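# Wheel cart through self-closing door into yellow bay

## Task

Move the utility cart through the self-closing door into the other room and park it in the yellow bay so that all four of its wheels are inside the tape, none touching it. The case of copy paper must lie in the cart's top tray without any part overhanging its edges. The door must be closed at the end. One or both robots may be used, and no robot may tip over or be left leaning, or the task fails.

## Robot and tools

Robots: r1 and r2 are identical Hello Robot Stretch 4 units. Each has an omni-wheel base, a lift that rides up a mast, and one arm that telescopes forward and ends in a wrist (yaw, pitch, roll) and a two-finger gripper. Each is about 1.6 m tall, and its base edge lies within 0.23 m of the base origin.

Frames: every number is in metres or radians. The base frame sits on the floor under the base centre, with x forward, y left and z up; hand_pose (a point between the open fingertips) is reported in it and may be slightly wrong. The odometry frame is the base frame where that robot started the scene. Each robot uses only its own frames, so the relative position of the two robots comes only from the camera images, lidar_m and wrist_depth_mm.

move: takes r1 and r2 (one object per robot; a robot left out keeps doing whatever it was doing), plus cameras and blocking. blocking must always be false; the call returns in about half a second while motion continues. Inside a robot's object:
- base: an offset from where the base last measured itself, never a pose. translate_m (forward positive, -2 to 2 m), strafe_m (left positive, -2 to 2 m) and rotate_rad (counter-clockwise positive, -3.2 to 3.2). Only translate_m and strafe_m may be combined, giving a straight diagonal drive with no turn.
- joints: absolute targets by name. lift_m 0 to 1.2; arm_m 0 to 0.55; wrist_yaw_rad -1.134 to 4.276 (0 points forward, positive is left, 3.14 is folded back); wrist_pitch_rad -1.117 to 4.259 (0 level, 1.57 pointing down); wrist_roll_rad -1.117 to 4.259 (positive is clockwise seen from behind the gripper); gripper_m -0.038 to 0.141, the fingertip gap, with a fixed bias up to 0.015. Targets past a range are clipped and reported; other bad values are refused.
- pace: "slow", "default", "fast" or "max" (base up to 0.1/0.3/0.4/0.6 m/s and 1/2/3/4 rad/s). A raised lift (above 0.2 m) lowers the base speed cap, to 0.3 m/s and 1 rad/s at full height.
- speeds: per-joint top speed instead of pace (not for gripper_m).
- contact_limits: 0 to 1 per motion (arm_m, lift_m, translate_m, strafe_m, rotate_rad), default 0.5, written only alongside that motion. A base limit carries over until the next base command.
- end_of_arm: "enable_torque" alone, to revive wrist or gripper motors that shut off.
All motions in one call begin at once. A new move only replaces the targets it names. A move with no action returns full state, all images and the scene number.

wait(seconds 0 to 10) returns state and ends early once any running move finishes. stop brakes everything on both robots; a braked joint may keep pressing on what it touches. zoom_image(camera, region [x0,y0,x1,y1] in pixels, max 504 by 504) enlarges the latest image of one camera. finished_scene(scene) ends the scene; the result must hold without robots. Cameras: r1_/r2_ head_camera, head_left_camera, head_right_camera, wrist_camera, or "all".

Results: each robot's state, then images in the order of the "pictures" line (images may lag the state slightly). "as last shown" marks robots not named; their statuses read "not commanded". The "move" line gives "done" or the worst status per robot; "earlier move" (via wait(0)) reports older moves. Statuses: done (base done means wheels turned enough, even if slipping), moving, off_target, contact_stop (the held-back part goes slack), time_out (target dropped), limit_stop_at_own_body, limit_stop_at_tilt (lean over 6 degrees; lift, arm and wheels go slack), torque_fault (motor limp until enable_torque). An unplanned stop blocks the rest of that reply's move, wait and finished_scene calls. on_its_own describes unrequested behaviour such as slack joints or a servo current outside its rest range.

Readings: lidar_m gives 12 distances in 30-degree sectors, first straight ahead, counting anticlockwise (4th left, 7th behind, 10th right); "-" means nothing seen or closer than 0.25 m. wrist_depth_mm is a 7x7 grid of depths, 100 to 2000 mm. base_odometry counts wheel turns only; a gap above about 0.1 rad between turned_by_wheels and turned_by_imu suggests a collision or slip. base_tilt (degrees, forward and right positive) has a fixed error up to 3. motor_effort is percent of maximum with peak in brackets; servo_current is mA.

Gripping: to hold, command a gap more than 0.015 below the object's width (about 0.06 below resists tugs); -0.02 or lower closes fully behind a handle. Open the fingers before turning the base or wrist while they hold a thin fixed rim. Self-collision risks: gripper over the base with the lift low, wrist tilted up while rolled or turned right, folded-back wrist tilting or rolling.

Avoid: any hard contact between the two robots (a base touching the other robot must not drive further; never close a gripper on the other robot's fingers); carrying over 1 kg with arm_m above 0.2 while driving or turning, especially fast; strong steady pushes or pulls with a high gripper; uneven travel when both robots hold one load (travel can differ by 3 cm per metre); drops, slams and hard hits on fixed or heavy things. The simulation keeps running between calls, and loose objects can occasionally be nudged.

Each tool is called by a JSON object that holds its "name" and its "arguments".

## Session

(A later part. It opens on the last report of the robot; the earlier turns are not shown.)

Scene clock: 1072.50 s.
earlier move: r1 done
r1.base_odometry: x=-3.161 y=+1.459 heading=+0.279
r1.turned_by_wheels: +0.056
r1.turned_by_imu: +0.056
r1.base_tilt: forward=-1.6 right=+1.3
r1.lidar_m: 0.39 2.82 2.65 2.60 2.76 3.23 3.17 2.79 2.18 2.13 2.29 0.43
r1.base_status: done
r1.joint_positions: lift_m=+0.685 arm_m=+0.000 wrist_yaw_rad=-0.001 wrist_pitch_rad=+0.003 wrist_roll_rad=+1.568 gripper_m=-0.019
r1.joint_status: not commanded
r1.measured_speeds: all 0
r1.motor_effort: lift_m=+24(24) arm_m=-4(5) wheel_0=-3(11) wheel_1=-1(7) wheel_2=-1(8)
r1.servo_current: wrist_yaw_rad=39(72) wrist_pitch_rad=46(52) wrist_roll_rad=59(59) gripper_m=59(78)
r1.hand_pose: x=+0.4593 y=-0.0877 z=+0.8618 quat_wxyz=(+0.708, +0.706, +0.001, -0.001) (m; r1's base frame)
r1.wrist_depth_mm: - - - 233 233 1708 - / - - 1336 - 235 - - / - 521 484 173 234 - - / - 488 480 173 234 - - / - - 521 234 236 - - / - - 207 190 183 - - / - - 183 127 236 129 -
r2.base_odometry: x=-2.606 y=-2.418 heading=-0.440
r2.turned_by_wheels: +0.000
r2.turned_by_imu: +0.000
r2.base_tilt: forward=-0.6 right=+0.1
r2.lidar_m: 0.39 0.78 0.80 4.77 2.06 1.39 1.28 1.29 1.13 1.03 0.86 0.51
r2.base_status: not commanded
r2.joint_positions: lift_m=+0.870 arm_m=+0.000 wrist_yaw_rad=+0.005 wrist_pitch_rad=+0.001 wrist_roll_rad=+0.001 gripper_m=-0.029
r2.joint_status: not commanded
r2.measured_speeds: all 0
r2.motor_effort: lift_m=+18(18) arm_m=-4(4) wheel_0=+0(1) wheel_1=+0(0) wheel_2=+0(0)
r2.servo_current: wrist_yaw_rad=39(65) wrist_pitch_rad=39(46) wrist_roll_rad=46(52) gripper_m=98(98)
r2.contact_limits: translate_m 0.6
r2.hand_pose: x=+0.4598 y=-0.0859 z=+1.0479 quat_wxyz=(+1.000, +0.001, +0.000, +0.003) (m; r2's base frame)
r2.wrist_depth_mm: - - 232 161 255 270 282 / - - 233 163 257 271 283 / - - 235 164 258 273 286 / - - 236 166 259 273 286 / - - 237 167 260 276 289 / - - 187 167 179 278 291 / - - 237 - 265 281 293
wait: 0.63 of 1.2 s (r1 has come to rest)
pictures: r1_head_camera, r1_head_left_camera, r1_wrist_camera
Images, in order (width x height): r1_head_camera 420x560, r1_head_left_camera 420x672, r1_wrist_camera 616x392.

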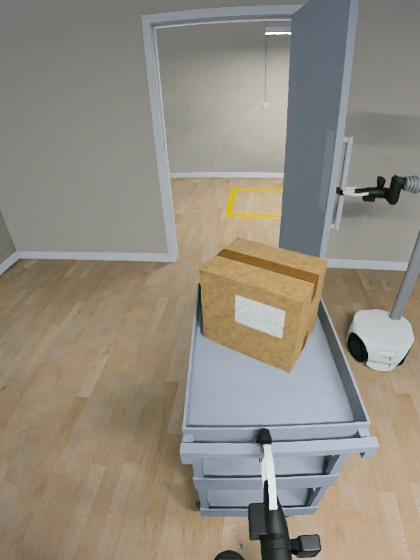

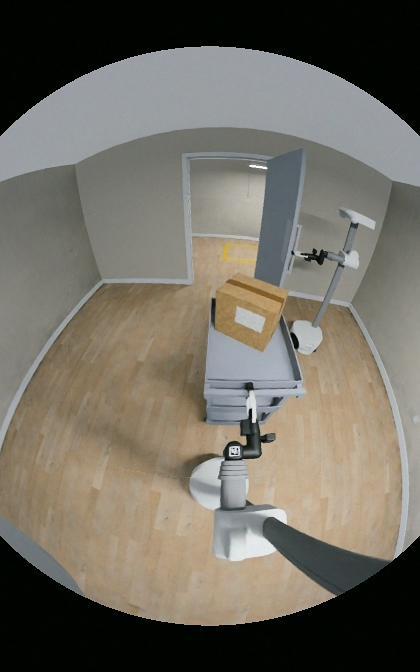

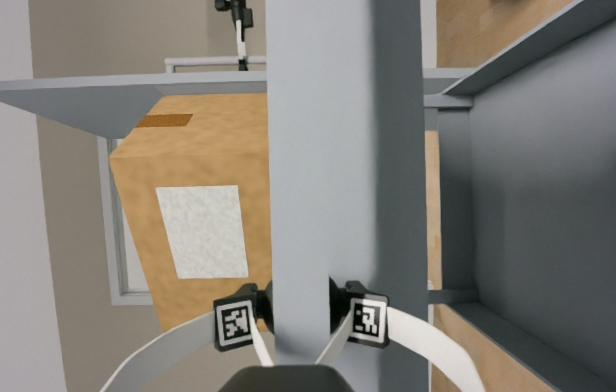

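{"name": "move", "arguments": {"blocking": false, "r1": {"base": {"translate_m": 1.2}}}}

{"name": "wait", "arguments": {"seconds": 2.5, "cameras": ["r1_wrist_camera", "r1_head_camera"]}}

{"name": "wait", "arguments": {"seconds": 2.5, "cameras": ["r1_wrist_camera", "r1_head_camera", "r1_head_left_camera", "r2_wrist_camera"]}}

Scene clock: 1088.67 s.
move: r1 moving
r1.base_odometry: x=-3.131 y=+1.468 heading=+0.279
r1.turned_by_wheels: +0.000
r1.turned_by_imu: -0.001
r1.base_tilt: forward=-1.6 right=+1.3
r1.lidar_m: 0.36 2.77 2.63 2.59 2.76 3.23 3.20 2.79 2.17 2.12 2.31 0.41
r1.base_status: translate_m moving
r1.joint_positions: lift_m=+0.685 arm_m=+0.000 wrist_yaw_rad=-0.001 wrist_pitch_rad=+0.005 wrist_roll_rad=+1.568 gripper_m=-0.019
r1.joint_status: not commanded
r1.measured_speeds: translate_m=+0.125 strafe_m=-0.002 rotate_rad=-0.009 lift_m=+0.000 arm_m=+0.000 wrist_yaw_rad=-0.012 wrist_pitch_rad=+0.000 wrist_roll_rad=+0.000
r1.motor_effort: lift_m=+24(24) arm_m=+4(4) wheel_0=+7(10) wheel_1=+8(8) wheel_2=-12(15)
r1.servo_current: wrist_yaw_rad=52(65) wrist_pitch_rad=46(52) wrist_roll_rad=46(59) gripper_m=59(65)
r1.hand_pose: x=+0.4591 y=-0.0878 z=+0.8614 quat_wxyz=(+0.708, +0.706, +0.001, -0.002) (m; r1's base frame)
r1.wrist_depth_mm: - - - 239 241 1756 - / - - - 237 238 1863 - / - 539 530 176 237 - - / - 473 466 174 236 - - / - 521 508 173 234 - - / - - 530 183 232 - - / - - 179 150 230 - -
r2: as last shown
r2.lidar_m: 0.38 0.76 0.76 4.76 2.01 1.37 1.26 1.28 1.13 1.04 0.87 0.51
r2.motor_effort: lift_m=+18(19) arm_m=-4(4) wheel_0=+1(1) wheel_1=+0(0) wheel_2=+0(0)
r2.servo_current: wrist_yaw_rad=59(59) wrist_pitch_rad=39(46) wrist_roll_rad=52(59) gripper_m=91(104)
r2.contact_limits: translate_m 0.6
r2.wrist_depth_mm: - - 231 161 255 268 282 / - - 234 163 257 270 282 / - - 236 164 258 273 286 / - - 235 166 259 276 287 / - - 237 166 262 276 289 / - - 187 167 179 279 290 / - - 237 - 266 279 293
pictures: none

Scene clock: 1091.17 s.
earlier move: r1 moving
r1.base_odometry: x=-2.468 y=+1.658 heading=+0.279
r1.turned_by_wheels: +0.000
r1.turned_by_imu: -0.003
r1.base_tilt: forward=-1.6 right=+1.3
r1.lidar_m: 0.38 2.01 2.57 2.52 2.69 3.96 3.92 2.87 2.24 2.20 0.49 0.40
r1.base_status: translate_m moving
r1.joint_positions: lift_m=+0.685 arm_m=+0.000 wrist_yaw_rad=-0.003 wrist_pitch_rad=+0.005 wrist_roll_rad=+1.568 gripper_m=-0.019
r1.joint_status: not commanded
r1.measured_speeds: translate_m=+0.299 strafe_m=+0.000 rotate_rad=-0.005 lift_m=+0.000 arm_m=+0.000 wrist_yaw_rad=+0.000 wrist_pitch_rad=+0.000 wrist_roll_rad=+0.000
r1.motor_effort: lift_m=+24(24) arm_m=+4(4) wheel_0=+2(10) wheel_1=+4(8) wheel_2=-9(16)
r1.servo_current: wrist_yaw_rad=52(65) wrist_pitch_rad=39(52) wrist_roll_rad=65(65) gripper_m=52(65)
r1.hand_pose: x=+0.4589 y=-0.0884 z=+0.8614 quat_wxyz=(+0.708, +0.706, +0.000, -0.003) (m; r1's base frame)
r1.wrist_depth_mm: 691 707 554 145 202 - - / - 459 455 150 208 - - / - 442 449 154 213 - - / - 535 512 159 220 - - / 1708 - 585 165 227 - - / 1661 - - 180 232 1756 - / 1661 139 163 130 244 1499 1308
r2.base_odometry: x=-2.606 y=-2.418 heading=-0.440
r2.turned_by_wheels: +0.000
r2.turned_by_imu: +0.000
r2.base_tilt: forward=-0.6 right=+0.1
r2.lidar_m: 0.40 0.55 0.99 4.76 2.07 1.40 1.26 1.30 1.14 1.03 0.89 0.52
r2.base_status: not commanded
r2.joint_positions: lift_m=+0.870 arm_m=+0.000 wrist_yaw_rad=+0.005 wrist_pitch_rad=+0.001 wrist_roll_rad=+0.001 gripper_m=-0.029
r2.joint_status: not commanded
r2.measured_speeds: all 0
r2.motor_effort: lift_m=+18(19) arm_m=-4(4) wheel_0=+0(1) wheel_1=+0(0) wheel_2=+0(1)
r2.servo_current: wrist_yaw_rad=46(65) wrist_pitch_rad=46(46) wrist_roll_rad=39(59) gripper_m=98(104)
r2.contact_limits: translate_m 0.6
r2.hand_pose: x=+0.4598 y=-0.0859 z=+1.0479 quat_wxyz=(+1.000, +0.001, +0.000, +0.003) (m; r2's base frame)
r2.wrist_depth_mm: - - 232 161 255 270 283 / - - 233 163 256 271 282 / - - 236 164 259 271 286 / - - 236 166 259 276 286 / - 362 236 166 262 274 287 / 473 370 187 167 178 278 290 / 480 370 238 - 265 279 293
wait: 2.50 s; no rest
pictures: r1_head_camera, r1_wrist_camera
Images, in order (width x height): r1_head_camera 420x560, r1_wrist_camera 616x392.

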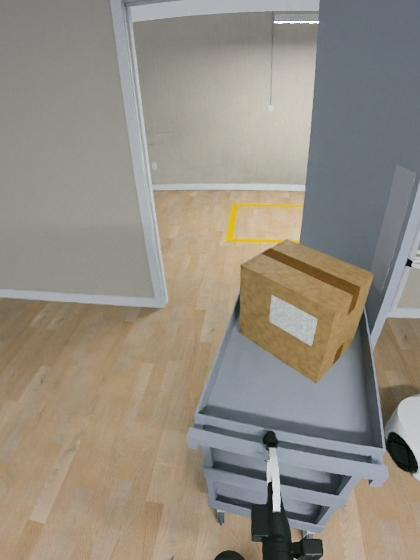

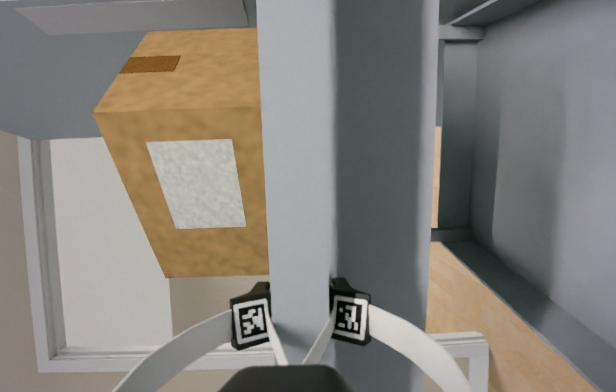

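Scene clock: 1093.67 s.
earlier move: r1 done
r1.base_odometry: x=-2.008 y=+1.790 heading=+0.280
r1.turned_by_wheels: +0.001
r1.turned_by_imu: +0.001
r1.base_tilt: forward=-1.6 right=+1.3
r1.lidar_m: 0.42 1.56 2.28 2.47 2.63 3.96 - 2.95 2.30 0.83 0.63 0.39
r1.base_status: done
r1.joint_positions: lift_m=+0.685 arm_m=+0.000 wrist_yaw_rad=-0.001 wrist_pitch_rad=+0.005 wrist_roll_rad=+1.568 gripper_m=-0.019
r1.joint_status: not commanded
r1.measured_speeds: all 0
r1.motor_effort: lift_m=+24(24) arm_m=-1(4) wheel_0=+5(10) wheel_1=+3(8) wheel_2=+1(16)
r1.servo_current: wrist_yaw_rad=39(72) wrist_pitch_rad=52(52) wrist_roll_rad=46(65) gripper_m=52(65)
r1.hand_pose: x=+0.4592 y=-0.0877 z=+0.8614 quat_wxyz=(+0.708, +0.706, +0.001, -0.002) (m; r1's base frame)
r1.wrist_depth_mm: - 500 496 189 192 - - / - 424 418 196 200 - - / - 452 452 147 208 - - / - - 525 155 216 - - / - - 621 161 225 - - / - - - 178 232 1808 - / - - 171 148 246 - 1205
r2.base_odometry: x=-2.606 y=-2.418 heading=-0.440
r2.turned_by_wheels: +0.000
r2.turned_by_imu: +0.000
r2.base_tilt: forward=-0.6 right=+0.1
r2.lidar_m: 0.38 0.83 4.46 4.76 2.08 1.38 1.26 1.30 1.13 1.01 0.89 0.52
r2.base_status: not commanded
r2.joint_positions: lift_m=+0.870 arm_m=+0.000 wrist_yaw_rad=+0.003 wrist_pitch_rad=+0.001 wrist_roll_rad=+0.001 gripper_m=-0.029
r2.joint_status: not commanded
r2.measured_speeds: all 0
r2.motor_effort: lift_m=+18(19) arm_m=-4(4) wheel_0=+0(1) wheel_1=+0(0) wheel_2=+0(1)
r2.servo_current: wrist_yaw_rad=33(65) wrist_pitch_rad=46(52) wrist_roll_rad=46(65) gripper_m=91(104)
r2.contact_limits: translate_m 0.6
r2.hand_pose: x=+0.4595 y=-0.0867 z=+1.0479 quat_wxyz=(+1.000, +0.001, +0.000, +0.001) (m; r2's base frame)
r2.wrist_depth_mm: - - 232 161 256 270 283 / - - 232 162 257 272 285 / - - 233 164 258 272 287 / - - 236 166 258 274 289 / 707 - 238 167 262 274 290 / - 654 187 166 179 279 293 / - - 236 - 266 283 293
wait: 2.50 s; at rest by 2.47 s
pictures: r1_head_camera, r1_head_left_camera, r1_wrist_camera, r2_wrist_camera
Images, in order (width x height): r1_head_camera 420x560, r1_head_left_camera 420x672, r1_wrist_camera 616x392, r2_wrist_camera 616x392.

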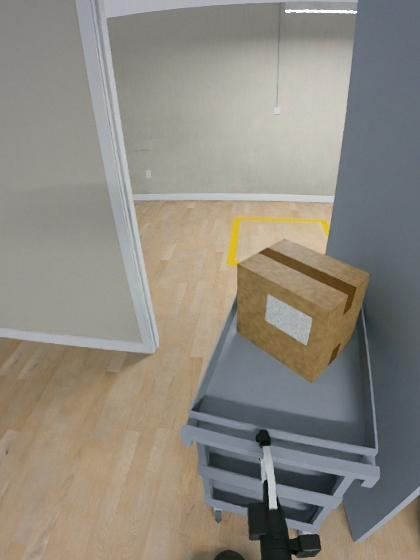

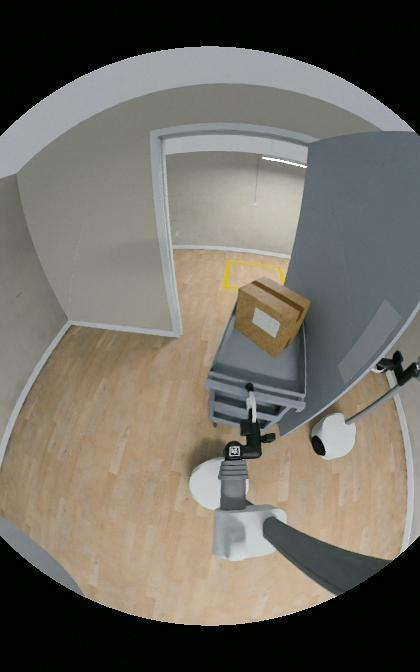

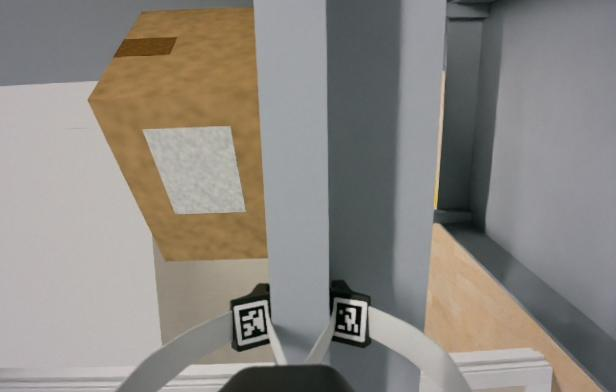

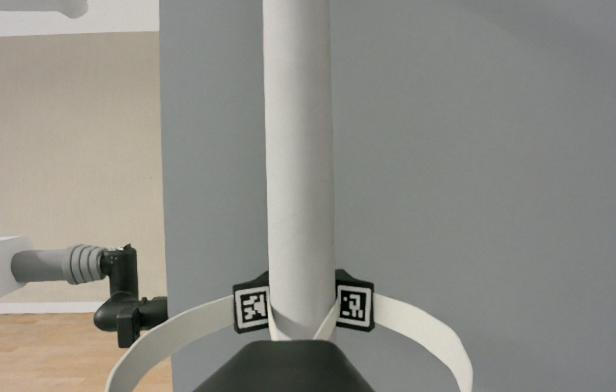

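{"name": "move", "arguments": {"blocking": false, "r1": {"base": {"translate_m": -0.715, "strafe_m": -0.165}}}}

{"name": "wait", "arguments": {"seconds": 3.6, "cameras": ["r1_wrist_camera", "r1_head_camera", "r1_head_left_camera"]}}

Scene clock: 1136.43 s.
move: r1 moving
r1.base_odometry: x=-2.036 y=+1.775 heading=+0.280
r1.turned_by_wheels: +0.000
r1.turned_by_imu: +0.000
r1.base_tilt: forward=-1.5 right=+1.3
r1.lidar_m: 0.41 1.59 2.32 2.47 2.67 4.02 - 2.92 2.29 0.85 0.61 0.40
r1.base_status: translate_m moving; strafe_m moving
r1.joint_positions: lift_m=+0.685 arm_m=+0.000 wrist_yaw_rad=+0.001 wrist_pitch_rad=+0.005 wrist_roll_rad=+1.568 gripper_m=-0.019
r1.joint_status: not commanded
r1.measured_speeds: translate_m=-0.124 strafe_m=-0.028 rotate_rad=-0.006 lift_m=+0.000 arm_m=+0.000 wrist_yaw_rad=+0.000 wrist_pitch_rad=+0.000 wrist_roll_rad=+0.000
r1.motor_effort: lift_m=+24(24) arm_m=-4(4) wheel_0=-6(6) wheel_1=-8(9) wheel_2=+12(14)
r1.servo_current: wrist_yaw_rad=46(72) wrist_pitch_rad=39(52) wrist_roll_rad=65(65) gripper_m=46(52)
r1.hand_pose: x=+0.4594 y=-0.0871 z=+0.8614 quat_wxyz=(+0.708, +0.706, +0.002, -0.001) (m; r1's base frame)
r1.wrist_depth_mm: - 500 500 189 193 - - / - 427 427 144 200 - - / - 449 455 148 208 - - / - - 525 155 216 - - / - - 621 162 225 - - / - - - 179 234 1808 - / - - 163 148 246 - 1255
r2: as last shown
r2.base_tilt: forward=-0.7 right=+0.1
r2.lidar_m: 0.40 0.82 4.45 4.75 2.05 1.37 1.27 1.31 1.12 1.04 0.90 0.50
r2.servo_current: wrist_yaw_rad=52(52) wrist_pitch_rad=39(46) wrist_roll_rad=52(52) gripper_m=98(104)
r2.contact_limits: translate_m 0.6
r2.wrist_depth_mm: - - 231 161 255 270 283 / - - 234 163 257 272 285 / - - 234 164 258 272 286 / - - 236 166 259 276 287 / 715 - 237 166 262 276 290 / - 654 187 166 179 278 290 / - - 238 - 266 283 294
pictures: none

Scene clock: 1139.83 s.
earlier move: r1 done
r1.base_odometry: x=-2.649 y=+1.434 heading=+0.280
r1.turned_by_wheels: +0.000
r1.turned_by_imu: -0.002
r1.base_tilt: forward=-1.6 right=+1.3
r1.lidar_m: 0.34 0.47 2.77 2.71 2.92 3.71 3.69 2.62 2.04 2.02 1.11 0.44
r1.base_status: done
r1.joint_positions: lift_m=+0.685 arm_m=+0.000 wrist_yaw_rad=+0.000 wrist_pitch_rad=+0.005 wrist_roll_rad=+1.568 gripper_m=-0.019
r1.joint_status: not commanded
r1.measured_speeds: all 0
r1.motor_effort: lift_m=+24(24) arm_m=-3(4) wheel_0=-3(10) wheel_1=-1(10) wheel_2=+1(15)
r1.servo_current: wrist_yaw_rad=59(72) wrist_pitch_rad=52(52) wrist_roll_rad=52(72) gripper_m=46(59)
r1.hand_pose: x=+0.4593 y=-0.0874 z=+0.8614 quat_wxyz=(+0.708, +0.706, +0.002, -0.002) (m; r1's base frame)
r1.wrist_depth_mm: - - 904 - 300 330 1138 / - 891 904 - 278 1756 1205 / - - - - 263 - - / 1863 - 603 253 253 - - / 1863 477 477 237 242 - - / 1921 500 484 185 233 - - / - 141 180 170 219 - -
r2.base_odometry: x=-2.606 y=-2.418 heading=-0.439
r2.turned_by_wheels: +0.000
r2.turned_by_imu: +0.001
r2.base_tilt: forward=-0.6 right=+0.1
r2.lidar_m: 0.37 0.59 0.62 4.73 2.09 1.39 1.26 1.29 1.13 1.03 0.90 0.51
r2.base_status: not commanded
r2.joint_positions: lift_m=+0.870 arm_m=+0.000 wrist_yaw_rad=+0.003 wrist_pitch_rad=+0.001 wrist_roll_rad=+0.001 gripper_m=-0.029
r2.joint_status: not commanded
r2.measured_speeds: all 0
r2.motor_effort: lift_m=+18(19) arm_m=-4(4) wheel_0=+0(1) wheel_1=+0(1) wheel_2=+2(3)
r2.servo_current: wrist_yaw_rad=52(59) wrist_pitch_rad=39(46) wrist_roll_rad=46(59) gripper_m=91(104)
r2.contact_limits: translate_m 0.6
r2.hand_pose: x=+0.4595 y=-0.0867 z=+1.0479 quat_wxyz=(+1.000, +0.001, +0.000, +0.001) (m; r2's base frame)
r2.wrist_depth_mm: - - 232 161 255 268 285 / - - 234 163 257 271 285 / - - 234 164 258 273 286 / - - 236 166 259 273 289 / 430 521 237 166 262 274 289 / 436 517 186 167 179 279 290 / 436 480 237 - 266 278 294
wait: 3.40 of 3.6 s (r1 has come to rest)
pictures: r1_head_camera, r1_head_left_camera, r1_wrist_camera
Images, in order (width x height): r1_head_camera 420x560, r1_head_left_camera 420x672, r1_wrist_camera 616x392.

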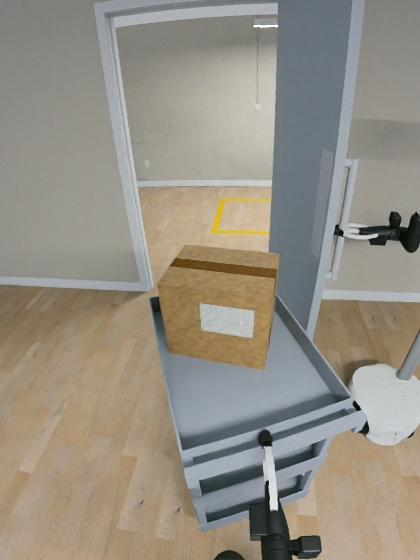

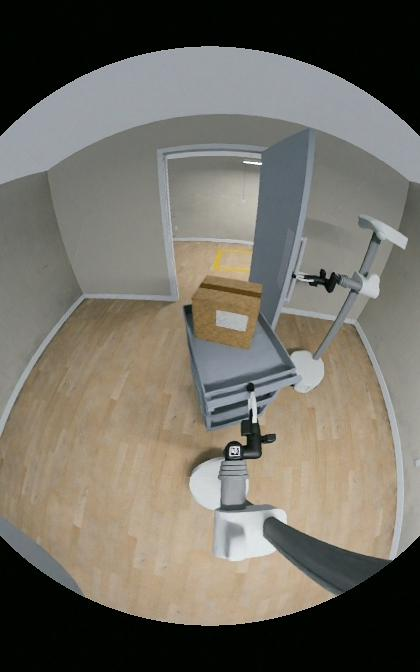

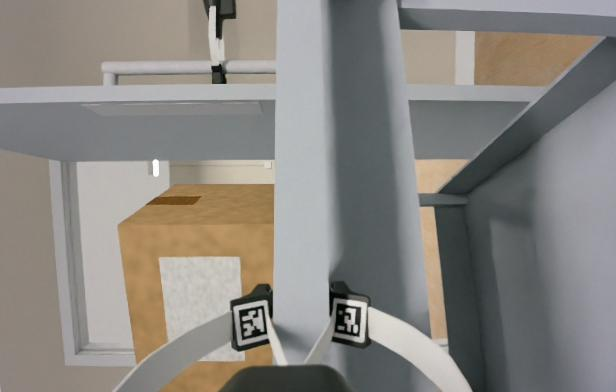

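{"name": "move", "arguments": {"blocking": false, "r1": {"base": {"translate_m": 0.1, "strafe_m": 0.21}, "pace": "slow"}}}

{"name": "wait", "arguments": {"seconds": 3.3, "cameras": ["r1_wrist_camera", "r1_head_camera", "r1_head_left_camera"]}}

Scene clock: 1150.63 s.
move: r1 moving
r1.base_odometry: x=-2.647 y=+1.446 heading=+0.279
r1.turned_by_wheels: -0.001
r1.turned_by_imu: -0.001
r1.base_tilt: forward=-1.6 right=+1.3
r1.lidar_m: 0.33 2.29 2.77 2.71 2.92 3.72 3.70 2.64 2.04 2.02 1.13 0.45
r1.base_status: translate_m moving; strafe_m moving
r1.joint_positions: lift_m=+0.685 arm_m=+0.000 wrist_yaw_rad=+0.000 wrist_pitch_rad=+0.005 wrist_roll_rad=+1.568 gripper_m=-0.019
r1.joint_status: not commanded
r1.measured_speeds: translate_m=+0.020 strafe_m=+0.043 rotate_rad=+0.000 lift_m=+0.000 arm_m=+0.000 wrist_yaw_rad=-0.010 wrist_pitch_rad=+0.000 wrist_roll_rad=+0.000
r1.motor_effort: lift_m=+24(24) arm_m=-3(4) wheel_0=-7(7) wheel_1=+8(8) wheel_2=-6(6)
r1.servo_current: wrist_yaw_rad=59(59) wrist_pitch_rad=39(46) wrist_roll_rad=52(65) gripper_m=52(52)
r1.hand_pose: x=+0.4592 y=-0.0875 z=+0.8614 quat_wxyz=(+0.708, +0.706, +0.002, -0.002) (m; r1's base frame)
r1.wrist_depth_mm: - - 891 - 315 325 338 / - 917 917 - 283 1661 1205 / - - - - 267 - - / 1808 - 668 254 255 - - / 1863 477 473 237 241 - - / 1863 492 480 183 232 - - / 1808 496 180 147 218 - -
r2: as last shown
r2.turned_by_imu: +0.000
r2.base_tilt: forward=-0.7 right=+0.0
r2.lidar_m: 0.38 0.60 0.63 4.78 2.05 1.37 1.26 1.31 1.12 1.02 0.88 0.49
r2.motor_effort: lift_m=+18(18) arm_m=-4(4) wheel_0=+0(1) wheel_1=+0(1) wheel_2=+3(3)
r2.servo_current: wrist_yaw_rad=46(59) wrist_pitch_rad=39(46) wrist_roll_rad=46(59) gripper_m=91(98)
r2.contact_limits: translate_m 0.6
r2.wrist_depth_mm: - - 232 161 255 270 283 / - - 233 163 256 271 285 / - - 235 164 259 273 286 / - - 236 166 259 276 287 / 433 521 236 167 260 274 289 / 436 512 186 167 179 281 290 / 433 480 237 - 265 279 294
pictures: none

Scene clock: 1153.73 s.
earlier move: r1 done
r1.base_odometry: x=-2.611 y=+1.663 heading=+0.279
r1.turned_by_wheels: +0.000
r1.turned_by_imu: +0.001
r1.base_tilt: forward=-1.6 right=+1.3
r1.lidar_m: 0.37 2.19 2.55 2.47 2.67 3.81 3.80 2.90 2.27 2.22 1.17 0.43
r1.base_status: done
r1.joint_positions: lift_m=+0.685 arm_m=+0.000 wrist_yaw_rad=-0.004 wrist_pitch_rad=+0.005 wrist_roll_rad=+1.568 gripper_m=-0.019
r1.joint_status: not commanded
r1.measured_speeds: all 0
r1.motor_effort: lift_m=+24(24) arm_m=+4(4) wheel_0=-4(11) wheel_1=+2(8) wheel_2=-4(9)
r1.servo_current: wrist_yaw_rad=52(65) wrist_pitch_rad=39(52) wrist_roll_rad=59(72) gripper_m=46(52)
r1.hand_pose: x=+0.4589 y=-0.0885 z=+0.8614 quat_wxyz=(+0.708, +0.706, +0.000, -0.003) (m; r1's base frame)
r1.wrist_depth_mm: - 854 866 - 236 - - / - - - - 236 - - / 1808 564 530 174 236 - - / 1808 473 477 173 235 - - / 1756 - 512 233 234 - - / 1863 - 539 181 233 - - / - 132 163 130 232 - -
r2.base_odometry: x=-2.606 y=-2.418 heading=-0.439
r2.turned_by_wheels: +0.000
r2.turned_by_imu: +0.000
r2.base_tilt: forward=-0.7 right=+0.1
r2.lidar_m: 0.36 0.69 0.84 4.78 2.08 1.38 1.25 1.29 1.14 1.06 0.87 0.50
r2.base_status: not commanded
r2.joint_positions: lift_m=+0.870 arm_m=+0.000 wrist_yaw_rad=+0.003 wrist_pitch_rad=+0.001 wrist_roll_rad=+0.001 gripper_m=-0.029
r2.joint_status: not commanded
r2.measured_speeds: all 0
r2.motor_effort: lift_m=+18(19) arm_m=-4(4) wheel_0=-1(1) wheel_1=+0(1) wheel_2=+2(3)
r2.servo_current: wrist_yaw_rad=33(59) wrist_pitch_rad=39(52) wrist_roll_rad=52(59) gripper_m=91(104)
r2.contact_limits: translate_m 0.6
r2.hand_pose: x=+0.4595 y=-0.0867 z=+1.0479 quat_wxyz=(+1.000, +0.001, +0.000, +0.001) (m; r2's base frame)
r2.wrist_depth_mm: - - 232 161 255 270 282 / - - 233 163 257 272 285 / - - 235 164 258 274 285 / - - 236 166 259 276 287 / 564 512 236 166 263 274 289 / 559 508 187 167 180 278 289 / 554 492 236 - 266 278 293
wait: 3.10 of 3.3 s (r1 has come to rest)
pictures: r1_head_camera, r1_head_left_camera, r1_wrist_camera
Images, in order (width x height): r1_head_camera 420x560, r1_head_left_camera 420x672, r1_wrist_camera 616x392.

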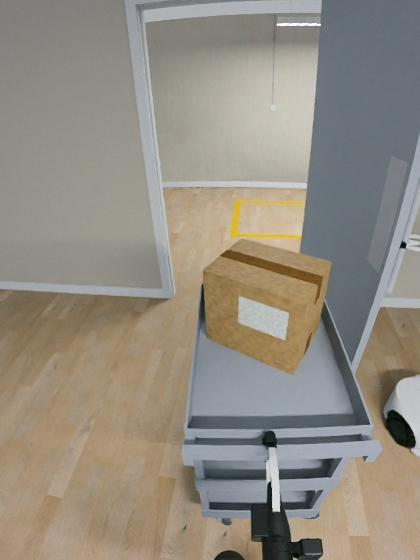

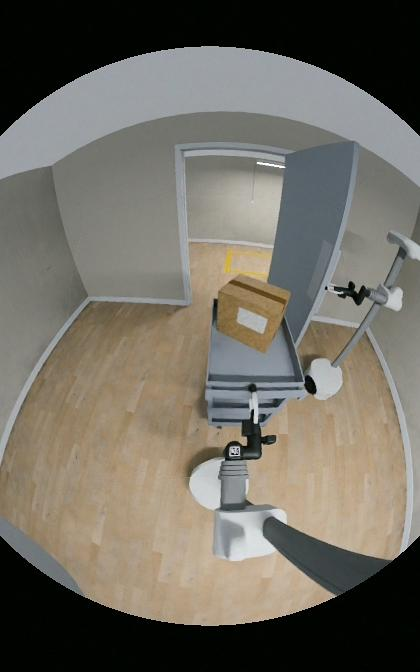

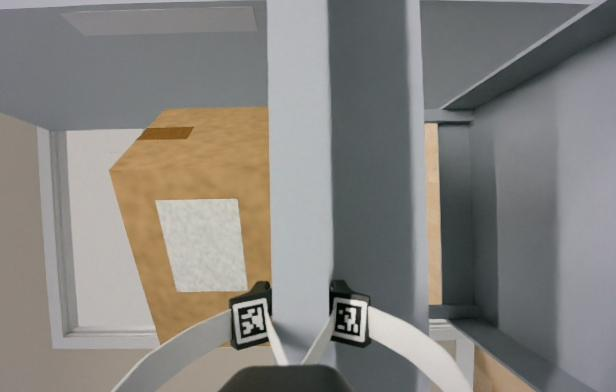

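{"name": "move", "arguments": {"blocking": false, "r1": {"base": {"translate_m": 0.5}}}}

{"name": "wait", "arguments": {"seconds": 2.6}}

Scene clock: 1163.07 s.
move: r1 moving
r1.base_odometry: x=-2.581 y=+1.672 heading=+0.279
r1.turned_by_wheels: +0.000
r1.turned_by_imu: +0.000
r1.base_tilt: forward=-1.6 right=+1.3
r1.lidar_m: 0.36 2.15 2.55 2.49 2.69 3.83 3.80 2.93 2.28 2.23 1.14 0.44
r1.base_status: translate_m moving
r1.joint_positions: lift_m=+0.685 arm_m=+0.000 wrist_yaw_rad=-0.004 wrist_pitch_rad=+0.005 wrist_roll_rad=+1.568 gripper_m=-0.019
r1.joint_status: not commanded
r1.measured_speeds: translate_m=+0.124 strafe_m=+0.001 rotate_rad=+0.005 lift_m=+0.000 arm_m=+0.000 wrist_yaw_rad=+0.000 wrist_pitch_rad=+0.000 wrist_roll_rad=+0.000
r1.motor_effort: lift_m=+24(24) arm_m=+4(4) wheel_0=+8(9) wheel_1=+5(8) wheel_2=-15(15)
r1.servo_current: wrist_yaw_rad=33(59) wrist_pitch_rad=52(52) wrist_roll_rad=46(52) gripper_m=52(52)
r1.hand_pose: x=+0.4589 y=-0.0885 z=+0.8614 quat_wxyz=(+0.708, +0.706, +0.000, -0.003) (m; r1's base frame)
r1.wrist_depth_mm: - 809 820 235 236 - - / - - - 234 236 - - / 1756 580 535 173 234 - - / 1756 469 466 173 234 - - / 1808 525 504 172 232 - - / 1708 - 525 183 232 - - / - - 165 130 231 126 -
r2: as last shown
r2.base_tilt: forward=-0.6 right=+0.1
r2.lidar_m: 0.40 0.69 0.85 4.77 2.08 1.37 1.27 1.30 1.13 1.04 0.87 0.53
r2.motor_effort: lift_m=+18(19) arm_m=-4(4) wheel_0=-1(1) wheel_1=+0(0) wheel_2=+3(3)
r2.servo_current: wrist_yaw_rad=39(59) wrist_pitch_rad=46(46) wrist_roll_rad=52(52) gripper_m=98(98)
r2.contact_limits: translate_m 0.6
r2.wrist_depth_mm: - - 232 162 255 270 283 / - - 234 163 257 272 285 / - - 235 164 258 273 286 / - - 236 166 259 274 287 / - 512 237 166 262 276 289 / 580 517 187 167 180 279 291 / 574 521 236 - 267 279 293
pictures: none

Scene clock: 1165.67 s.
earlier move: r1 moving
r1.base_odometry: x=-2.131 y=+1.802 heading=+0.280
r1.turned_by_wheels: +0.000
r1.turned_by_imu: +0.002
r1.base_tilt: forward=-1.6 right=+1.3
r1.lidar_m: 0.34 0.34 2.47 2.45 2.64 3.90 - 2.95 2.32 0.95 0.75 0.46
r1.base_status: translate_m moving
r1.joint_positions: lift_m=+0.685 arm_m=+0.000 wrist_yaw_rad=+0.001 wrist_pitch_rad=+0.005 wrist_roll_rad=+1.568 gripper_m=-0.019
r1.joint_status: not commanded
r1.measured_speeds: all 0
r1.motor_effort: lift_m=+24(24) arm_m=+4(4) wheel_0=+3(11) wheel_1=+0(8) wheel_2=+3(15)
r1.servo_current: wrist_yaw_rad=59(72) wrist_pitch_rad=46(52) wrist_roll_rad=59(72) gripper_m=52(52)
r1.hand_pose: x=+0.4594 y=-0.0871 z=+0.8614 quat_wxyz=(+0.708, +0.706, +0.002, -0.001) (m; r1's base frame)
r1.wrist_depth_mm: - - - - 309 307 324 / - - - - 282 1708 1255 / - - - - 265 1863 - / - - 668 251 253 - - / - 477 473 236 241 - - / - 492 477 183 231 - - / - 140 180 168 219 - -
r2.base_odometry: x=-2.606 y=-2.418 heading=-0.439
r2.turned_by_wheels: +0.000
r2.turned_by_imu: +0.000
r2.base_tilt: forward=-0.7 right=+0.1
r2.lidar_m: 0.40 0.92 4.48 4.77 2.05 1.39 1.26 1.30 1.16 1.03 0.87 0.50
r2.base_status: not commanded
r2.joint_positions: lift_m=+0.870 arm_m=+0.000 wrist_yaw_rad=+0.003 wrist_pitch_rad=+0.001 wrist_roll_rad=+0.001 gripper_m=-0.029
r2.joint_status: not commanded
r2.measured_speeds: all 0
r2.motor_effort: lift_m=+18(19) arm_m=-4(4) wheel_0=+0(1) wheel_1=+0(1) wheel_2=+2(3)
r2.servo_current: wrist_yaw_rad=46(65) wrist_pitch_rad=33(46) wrist_roll_rad=39(65) gripper_m=91(98)
r2.contact_limits: translate_m 0.6
r2.hand_pose: x=+0.4595 y=-0.0867 z=+1.0479 quat_wxyz=(+1.000, +0.001, +0.000, +0.001) (m; r2's base frame)
r2.wrist_depth_mm: - - 232 161 255 268 283 / - - 233 163 256 271 285 / - - 235 164 258 273 287 / - - 236 166 259 274 287 / 768 - 236 167 263 274 290 / - 715 187 167 180 278 290 / - - 237 - 266 279 294
wait: 2.60 s; no rest
pictures: none

{"name": "move", "arguments": {"blocking": false, "r1": {"base": {"translate_m": 0.05, "strafe_m": 0.45}}}}

{"name": "wait", "arguments": {"seconds": 2.6, "cameras": ["r1_head_camera", "r1_wrist_camera"]}}

Scene clock: 1210.90 s.
earlier move: r1 done
move: r1 moving
r1.base_odometry: x=-2.136 y=+1.835 heading=+0.279
r1.turned_by_wheels: -0.001
r1.turned_by_imu: -0.001
r1.base_tilt: forward=-1.6 right=+1.3
r1.lidar_m: 0.33 1.69 2.44 2.41 2.60 3.88 - 3.02 2.36 0.97 0.75 0.43
r1.base_status: translate_m moving; strafe_m moving
r1.joint_positions: lift_m=+0.685 arm_m=+0.000 wrist_yaw_rad=-0.004 wrist_pitch_rad=+0.005 wrist_roll_rad=+1.568 gripper_m=-0.019
r1.joint_status: not commanded
r1.measured_speeds: translate_m=+0.014 strafe_m=+0.132 rotate_rad=-0.005 lift_m=+0.000 arm_m=+0.000 wrist_yaw_rad=-0.057 wrist_pitch_rad=+0.000 wrist_roll_rad=+0.000
r1.motor_effort: lift_m=+24(24) arm_m=+4(4) wheel_0=-13(13) wheel_1=+9(10) wheel_2=-6(6)
r1.servo_current: wrist_yaw_rad=46(65) wrist_pitch_rad=39(52) wrist_roll_rad=52(65) gripper_m=52(52)
r1.hand_pose: x=+0.4589 y=-0.0886 z=+0.8614 quat_wxyz=(+0.708, +0.706, +0.000, -0.003) (m; r1's base frame)
r1.wrist_depth_mm: - - - - 320 324 324 / - - - - 290 1756 480 / - - - - 271 1863 - / - - - 257 255 842 - / - 473 473 238 240 - - / - 484 473 183 230 - - / - 488 183 133 215 - -
r2: as last shown
r2.base_tilt: forward=-0.7 right=+0.0
r2.lidar_m: 0.40 0.94 4.42 4.77 2.09 1.38 1.24 1.30 1.12 1.04 0.87 0.52
r2.motor_effort: lift_m=+18(18) arm_m=-4(4) wheel_0=+0(1) wheel_1=+0(0) wheel_2=+2(3)
r2.servo_current: wrist_yaw_rad=39(52) wrist_pitch_rad=39(39) wrist_roll_rad=52(65) gripper_m=98(104)
r2.contact_limits: translate_m 0.6
r2.wrist_depth_mm: - - 232 162 255 270 283 / - - 233 163 258 272 285 / - - 236 164 257 272 286 / - - 236 166 260 273 287 / 788 - 237 167 262 276 289 / - 723 187 167 180 279 291 / - - 236 - 265 279 294
pictures: none

Scene clock: 1213.30 s.
earlier move: r1 done
r1.base_odometry: x=-2.207 y=+2.248 heading=+0.280
r1.turned_by_wheels: +0.001
r1.turned_by_imu: +0.002
r1.base_tilt: forward=-1.6 right=+1.2
r1.lidar_m: 0.42 1.64 2.04 1.99 2.14 3.20 - 3.55 2.80 1.33 0.51 0.39
r1.base_status: done
r1.joint_positions: lift_m=+0.685 arm_m=+0.000 wrist_yaw_rad=-0.003 wrist_pitch_rad=+0.005 wrist_roll_rad=+1.568 gripper_m=-0.019
r1.joint_status: not commanded
r1.measured_speeds: all 0
r1.motor_effort: lift_m=+24(24) arm_m=-4(4) wheel_0=-3(15) wheel_1=-1(11) wheel_2=+0(9)
r1.servo_current: wrist_yaw_rad=46(65) wrist_pitch_rad=39(52) wrist_roll_rad=46(72) gripper_m=46(52)
r1.hand_pose: x=+0.4590 y=-0.0882 z=+0.8614 quat_wxyz=(+0.708, +0.706, +0.001, -0.003) (m; r1's base frame)
r1.wrist_depth_mm: - - 549 - 196 - - / - 442 439 146 203 - - / - 449 452 151 212 - - / - 544 512 158 219 - - / - - 603 163 228 - - / - - 182 180 233 - - / - 132 163 - 246 125 1308
r2.base_odometry: x=-2.606 y=-2.418 heading=-0.439
r2.turned_by_wheels: +0.000
r2.turned_by_imu: +0.000
r2.base_tilt: forward=-0.6 right=+0.1
r2.lidar_m: 0.40 1.32 4.43 4.77 2.07 1.37 1.25 1.28 1.11 1.04 0.88 0.50
r2.base_status: not commanded
r2.joint_positions: lift_m=+0.870 arm_m=+0.000 wrist_yaw_rad=+0.003 wrist_pitch_rad=+0.001 wrist_roll_rad=+0.001 gripper_m=-0.029
r2.joint_status: not commanded
r2.measured_speeds: all 0
r2.motor_effort: lift_m=+18(19) arm_m=-4(4) wheel_0=+0(1) wheel_1=+0(0) wheel_2=+3(3)
r2.servo_current: wrist_yaw_rad=59(59) wrist_pitch_rad=39(52) wrist_roll_rad=39(65) gripper_m=98(111)
r2.contact_limits: translate_m 0.6
r2.hand_pose: x=+0.4595 y=-0.0867 z=+1.0479 quat_wxyz=(+1.000, +0.001, +0.000, +0.001) (m; r2's base frame)
r2.wrist_depth_mm: - - 232 161 255 268 282 / - - 234 163 257 272 285 / - - 234 165 258 273 286 / - - 236 166 259 274 287 / 1118 1205 236 167 262 274 290 / - - 187 167 180 279 290 / - - 238 - 267 278 294
wait: 2.40 of 2.6 s (r1 has come to rest)
pictures: r1_head_camera, r1_wrist_camera
Images, in order (width x height): r1_head_camera 420x560, r1_wrist_camera 616x392.

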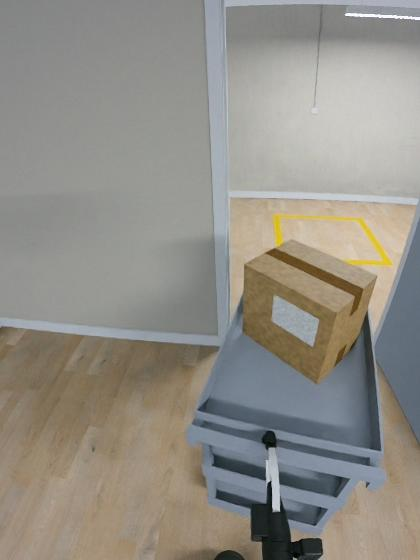

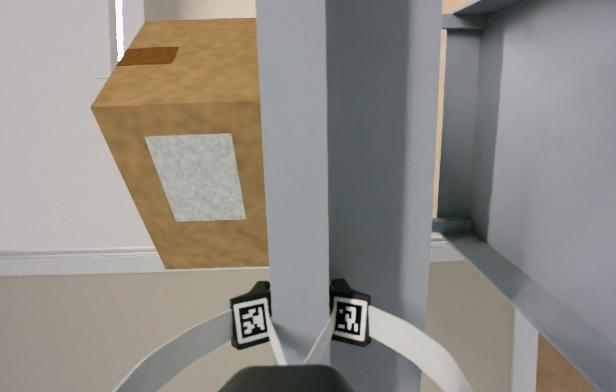

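{"name": "move", "arguments": {"blocking": false, "r1": {"base": {"translate_m": 0.03, "strafe_m": 0.22}}}}

{"name": "wait", "arguments": {"seconds": 1.8}}

{"name": "move", "arguments": {"blocking": false, "r1": {"base": {"translate_m": 0.3, "strafe_m": -0.16}}}}

{"name": "wait", "arguments": {"seconds": 2.2, "cameras": ["r1_head_camera", "r1_wrist_camera", "r1_head_left_camera"]}}

Scene clock: 1225.43 s.
move: r1 moving
r1.base_odometry: x=-2.211 y=+2.281 heading=+0.279
r1.turned_by_wheels: +0.000
r1.turned_by_imu: +0.000
r1.base_tilt: forward=-1.6 right=+1.3
r1.lidar_m: 0.43 1.66 2.00 1.96 2.12 3.14 - 3.60 2.83 1.35 0.47 0.39
r1.base_status: translate_m moving; strafe_m moving
r1.joint_positions: lift_m=+0.685 arm_m=+0.000 wrist_yaw_rad=-0.003 wrist_pitch_rad=+0.005 wrist_roll_rad=+1.568 gripper_m=-0.019
r1.joint_status: not commanded
r1.measured_speeds: translate_m=+0.017 strafe_m=+0.130 rotate_rad=+0.003 lift_m=+0.000 arm_m=+0.000 wrist_yaw_rad=+0.000 wrist_pitch_rad=+0.000 wrist_roll_rad=+0.000
r1.motor_effort: lift_m=+24(24) arm_m=-3(4) wheel_0=-12(13) wheel_1=+8(10) wheel_2=-2(3)
r1.servo_current: wrist_yaw_rad=59(65) wrist_pitch_rad=39(52) wrist_roll_rad=46(65) gripper_m=46(59)
r1.hand_pose: x=+0.4590 y=-0.0882 z=+0.8614 quat_wxyz=(+0.708, +0.706, +0.001, -0.003) (m; r1's base frame)
r1.wrist_depth_mm: - 539 512 189 193 - - / - 424 424 143 200 - - / - 466 452 147 209 - - / - - 530 156 216 - - / - - 609 162 227 - - / - - 182 179 233 - - / - 132 163 129 247 125 1255
r2: as last shown
r2.lidar_m: 0.38 1.36 4.43 4.75 2.08 1.37 1.26 1.29 1.12 1.01 0.90 0.49
r2.motor_effort: lift_m=+18(18) arm_m=-4(4) wheel_0=+0(1) wheel_1=+0(0) wheel_2=+2(3)
r2.servo_current: wrist_yaw_rad=46(52) wrist_pitch_rad=39(46) wrist_roll_rad=39(59) gripper_m=98(104)
r2.contact_limits: translate_m 0.6
r2.wrist_depth_mm: - - 232 161 256 271 283 / - - 234 163 257 272 285 / - - 235 164 258 273 286 / - - 236 165 259 273 289 / - 1229 237 167 260 277 289 / - - 187 167 180 279 291 / - - 238 - 264 279 294
pictures: none

Scene clock: 1227.03 s.
earlier move: r1 done
r1.base_odometry: x=-2.238 y=+2.468 heading=+0.280
r1.turned_by_wheels: +0.000
r1.turned_by_imu: +0.001
r1.base_tilt: forward=-1.6 right=+1.3
r1.lidar_m: 0.46 1.68 1.79 1.78 1.89 2.86 - 3.82 3.01 1.53 0.37 0.34
r1.base_status: done
r1.joint_positions: lift_m=+0.685 arm_m=+0.000 wrist_yaw_rad=-0.003 wrist_pitch_rad=+0.005 wrist_roll_rad=+1.568 gripper_m=-0.019
r1.joint_status: not commanded
r1.measured_speeds: all 0
r1.motor_effort: lift_m=+24(24) arm_m=-4(4) wheel_0=-2(14) wheel_1=+1(10) wheel_2=+0(5)
r1.servo_current: wrist_yaw_rad=46(65) wrist_pitch_rad=52(52) wrist_roll_rad=52(65) gripper_m=52(59)
r1.hand_pose: x=+0.4590 y=-0.0882 z=+0.8614 quat_wxyz=(+0.708, +0.706, +0.001, -0.003) (m; r1's base frame)
r1.wrist_depth_mm: - 362 359 - 153 154 - / - 424 430 105 166 167 - / - - 530 111 181 - - / - - 615 - 199 - - / - - - - 220 - - / - - 183 162 182 1336 1308 / - 132 163 126 178 342 1138
r2.base_odometry: x=-2.606 y=-2.418 heading=-0.439
r2.turned_by_wheels: +0.000
r2.turned_by_imu: +0.000
r2.base_tilt: forward=-0.7 right=+0.1
r2.lidar_m: 0.40 1.55 4.47 4.75 2.05 1.37 1.24 1.30 1.13 1.02 0.85 0.51
r2.base_status: not commanded
r2.joint_positions: lift_m=+0.870 arm_m=+0.000 wrist_yaw_rad=+0.003 wrist_pitch_rad=+0.001 wrist_roll_rad=+0.001 gripper_m=-0.029
r2.joint_status: not commanded
r2.measured_speeds: all 0
r2.motor_effort: lift_m=+18(19) arm_m=-4(4) wheel_0=+0(1) wheel_1=+0(0) wheel_2=+2(3)
r2.servo_current: wrist_yaw_rad=52(59) wrist_pitch_rad=39(46) wrist_roll_rad=52(59) gripper_m=91(104)
r2.contact_limits: translate_m 0.6
r2.hand_pose: x=+0.4595 y=-0.0867 z=+1.0479 quat_wxyz=(+1.000, +0.001, +0.000, +0.001) (m; r2's base frame)
r2.wrist_depth_mm: - - 233 162 256 270 283 / - - 234 163 258 272 283 / - - 235 165 259 273 285 / - - 236 166 260 274 286 / - - 236 167 263 276 290 / - - 187 167 180 279 290 / - 1281 236 - 266 278 294
wait: 1.60 of 1.8 s (r1 has come to rest)
pictures: none

Scene clock: 1227.53 s.
move: r1 moving
r1.base_odometry: x=-2.204 y=+2.460 heading=+0.280
r1.turned_by_wheels: +0.000
r1.turned_by_imu: +0.000
r1.base_tilt: forward=-1.6 right=+1.3
r1.lidar_m: 0.45 1.64 1.79 1.78 1.92 2.89 - 3.78 3.00 1.49 0.35 0.34
r1.base_status: translate_m moving; strafe_m moving
r1.joint_positions: lift_m=+0.685 arm_m=+0.000 wrist_yaw_rad=-0.003 wrist_pitch_rad=+0.005 wrist_roll_rad=+1.568 gripper_m=-0.019
r1.joint_status: not commanded
r1.measured_speeds: translate_m=+0.120 strafe_m=-0.066 rotate_rad=-0.003 lift_m=+0.000 arm_m=+0.000 wrist_yaw_rad=+0.000 wrist_pitch_rad=+0.000 wrist_roll_rad=+0.001
r1.motor_effort: lift_m=+24(24) arm_m=+4(4) wheel_0=+14(14) wheel_1=+5(7) wheel_2=-12(12)
r1.servo_current: wrist_yaw_rad=65(65) wrist_pitch_rad=52(52) wrist_roll_rad=46(59) gripper_m=46(52)
r1.hand_pose: x=+0.4590 y=-0.0882 z=+0.8614 quat_wxyz=(+0.708, +0.706, +0.001, -0.003) (m; r1's base frame)
r1.wrist_depth_mm: - 366 364 - 146 148 - / - 430 436 - 160 161 - / - - 549 107 176 - - / - - - 118 195 - - / - - - - 217 - - / - - 182 - 233 1308 1205 / - 132 163 140 179 340 1138
r2: as last shown
r2.lidar_m: 0.38 1.54 4.47 4.76 2.08 1.40 1.25 1.30 1.14 1.04 0.87 0.50
r2.motor_effort: lift_m=+18(18) arm_m=-4(4) wheel_0=+0(1) wheel_1=+0(0) wheel_2=+2(3)
r2.servo_current: wrist_yaw_rad=39(59) wrist_pitch_rad=46(46) wrist_roll_rad=46(52) gripper_m=98(98)
r2.contact_limits: translate_m 0.6
r2.wrist_depth_mm: - - 232 162 255 268 281 / - - 232 162 257 271 285 / - - 235 164 258 273 289 / - - 235 166 259 274 287 / - - 237 166 262 276 289 / - - 187 167 180 278 290 / - 1281 237 - 266 278 293
pictures: none

Scene clock: 1229.53 s.
earlier move: r1 done
r1.base_odometry: x=-1.906 y=+2.397 heading=+0.280
r1.turned_by_wheels: +0.000
r1.turned_by_imu: +0.000
r1.base_tilt: forward=-1.6 right=+1.3
r1.lidar_m: 0.45 1.31 1.93 1.89 2.05 3.02 - 3.67 2.88 1.07 0.35 0.33
r1.base_status: done
r1.joint_positions: lift_m=+0.685 arm_m=+0.000 wrist_yaw_rad=+0.002 wrist_pitch_rad=+0.005 wrist_roll_rad=+1.568 gripper_m=-0.019
r1.joint_status: not commanded
r1.measured_speeds: all 0
r1.motor_effort: lift_m=+24(24) arm_m=+3(4) wheel_0=-1(17) wheel_1=+3(7) wheel_2=+3(12)
r1.servo_current: wrist_yaw_rad=46(72) wrist_pitch_rad=39(52) wrist_roll_rad=39(65) gripper_m=46(52)
r1.hand_pose: x=+0.4595 y=-0.0868 z=+0.8614 quat_wxyz=(+0.708, +0.706, +0.002, -0.001) (m; r1's base frame)
r1.wrist_depth_mm: - 364 370 - 139 139 - / - 445 459 - 150 151 - / - - 591 - 168 168 - / - - - 109 190 569 - / - - - 121 216 - - / - - 181 - 182 - - / - 133 157 130 179 343 353
r2.base_odometry: x=-2.606 y=-2.418 heading=-0.439
r2.turned_by_wheels: +0.000
r2.turned_by_imu: +0.000
r2.base_tilt: forward=-0.6 right=+0.1
r2.lidar_m: 0.39 1.38 4.49 4.74 2.06 1.33 1.26 1.29 1.12 1.05 0.90 0.52
r2.base_status: not commanded
r2.joint_positions: lift_m=+0.870 arm_m=+0.000 wrist_yaw_rad=+0.003 wrist_pitch_rad=+0.001 wrist_roll_rad=+0.001 gripper_m=-0.029
r2.joint_status: not commanded
r2.measured_speeds: all 0
r2.motor_effort: lift_m=+18(19) arm_m=-4(4) wheel_0=+0(1) wheel_1=+0(0) wheel_2=+3(3)
r2.servo_current: wrist_yaw_rad=39(59) wrist_pitch_rad=39(46) wrist_roll_rad=39(59) gripper_m=104(104)
r2.contact_limits: translate_m 0.6
r2.hand_pose: x=+0.4595 y=-0.0867 z=+1.0479 quat_wxyz=(+1.000, +0.001, +0.000, +0.001) (m; r2's base frame)
r2.wrist_depth_mm: - - 232 161 254 268 282 / - - 233 163 257 270 283 / - - 235 164 258 273 286 / - - 236 166 259 274 286 / - - 236 166 262 274 290 / - - 187 167 180 281 290 / - - 237 - 266 278 294
wait: 2.00 of 2.2 s (r1 has come to rest)
pictures: r1_head_camera, r1_head_left_camera, r1_wrist_camera
Images, in order (width x height): r1_head_camera 420x560, r1_head_left_camera 420x672, r1_wrist_camera 616x392.

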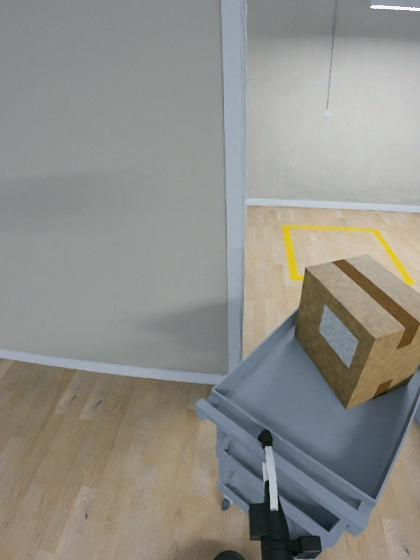

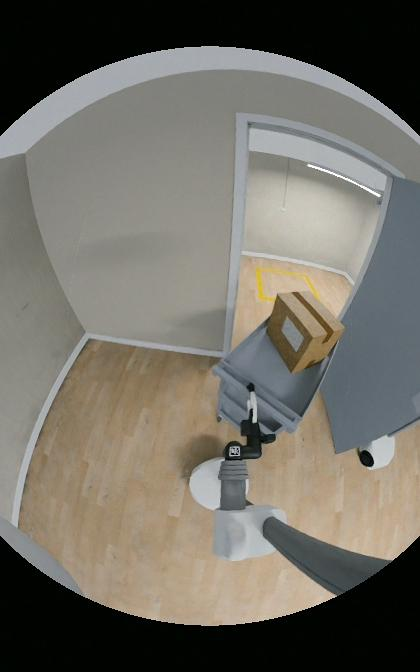

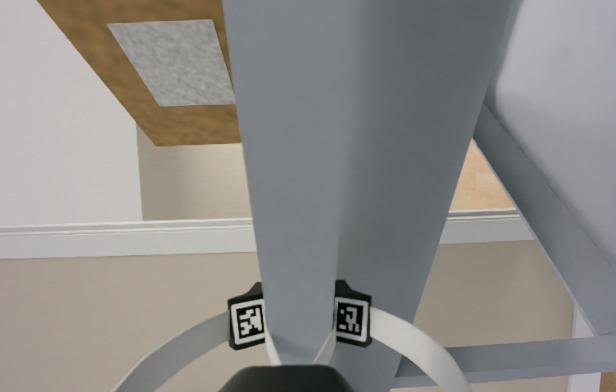

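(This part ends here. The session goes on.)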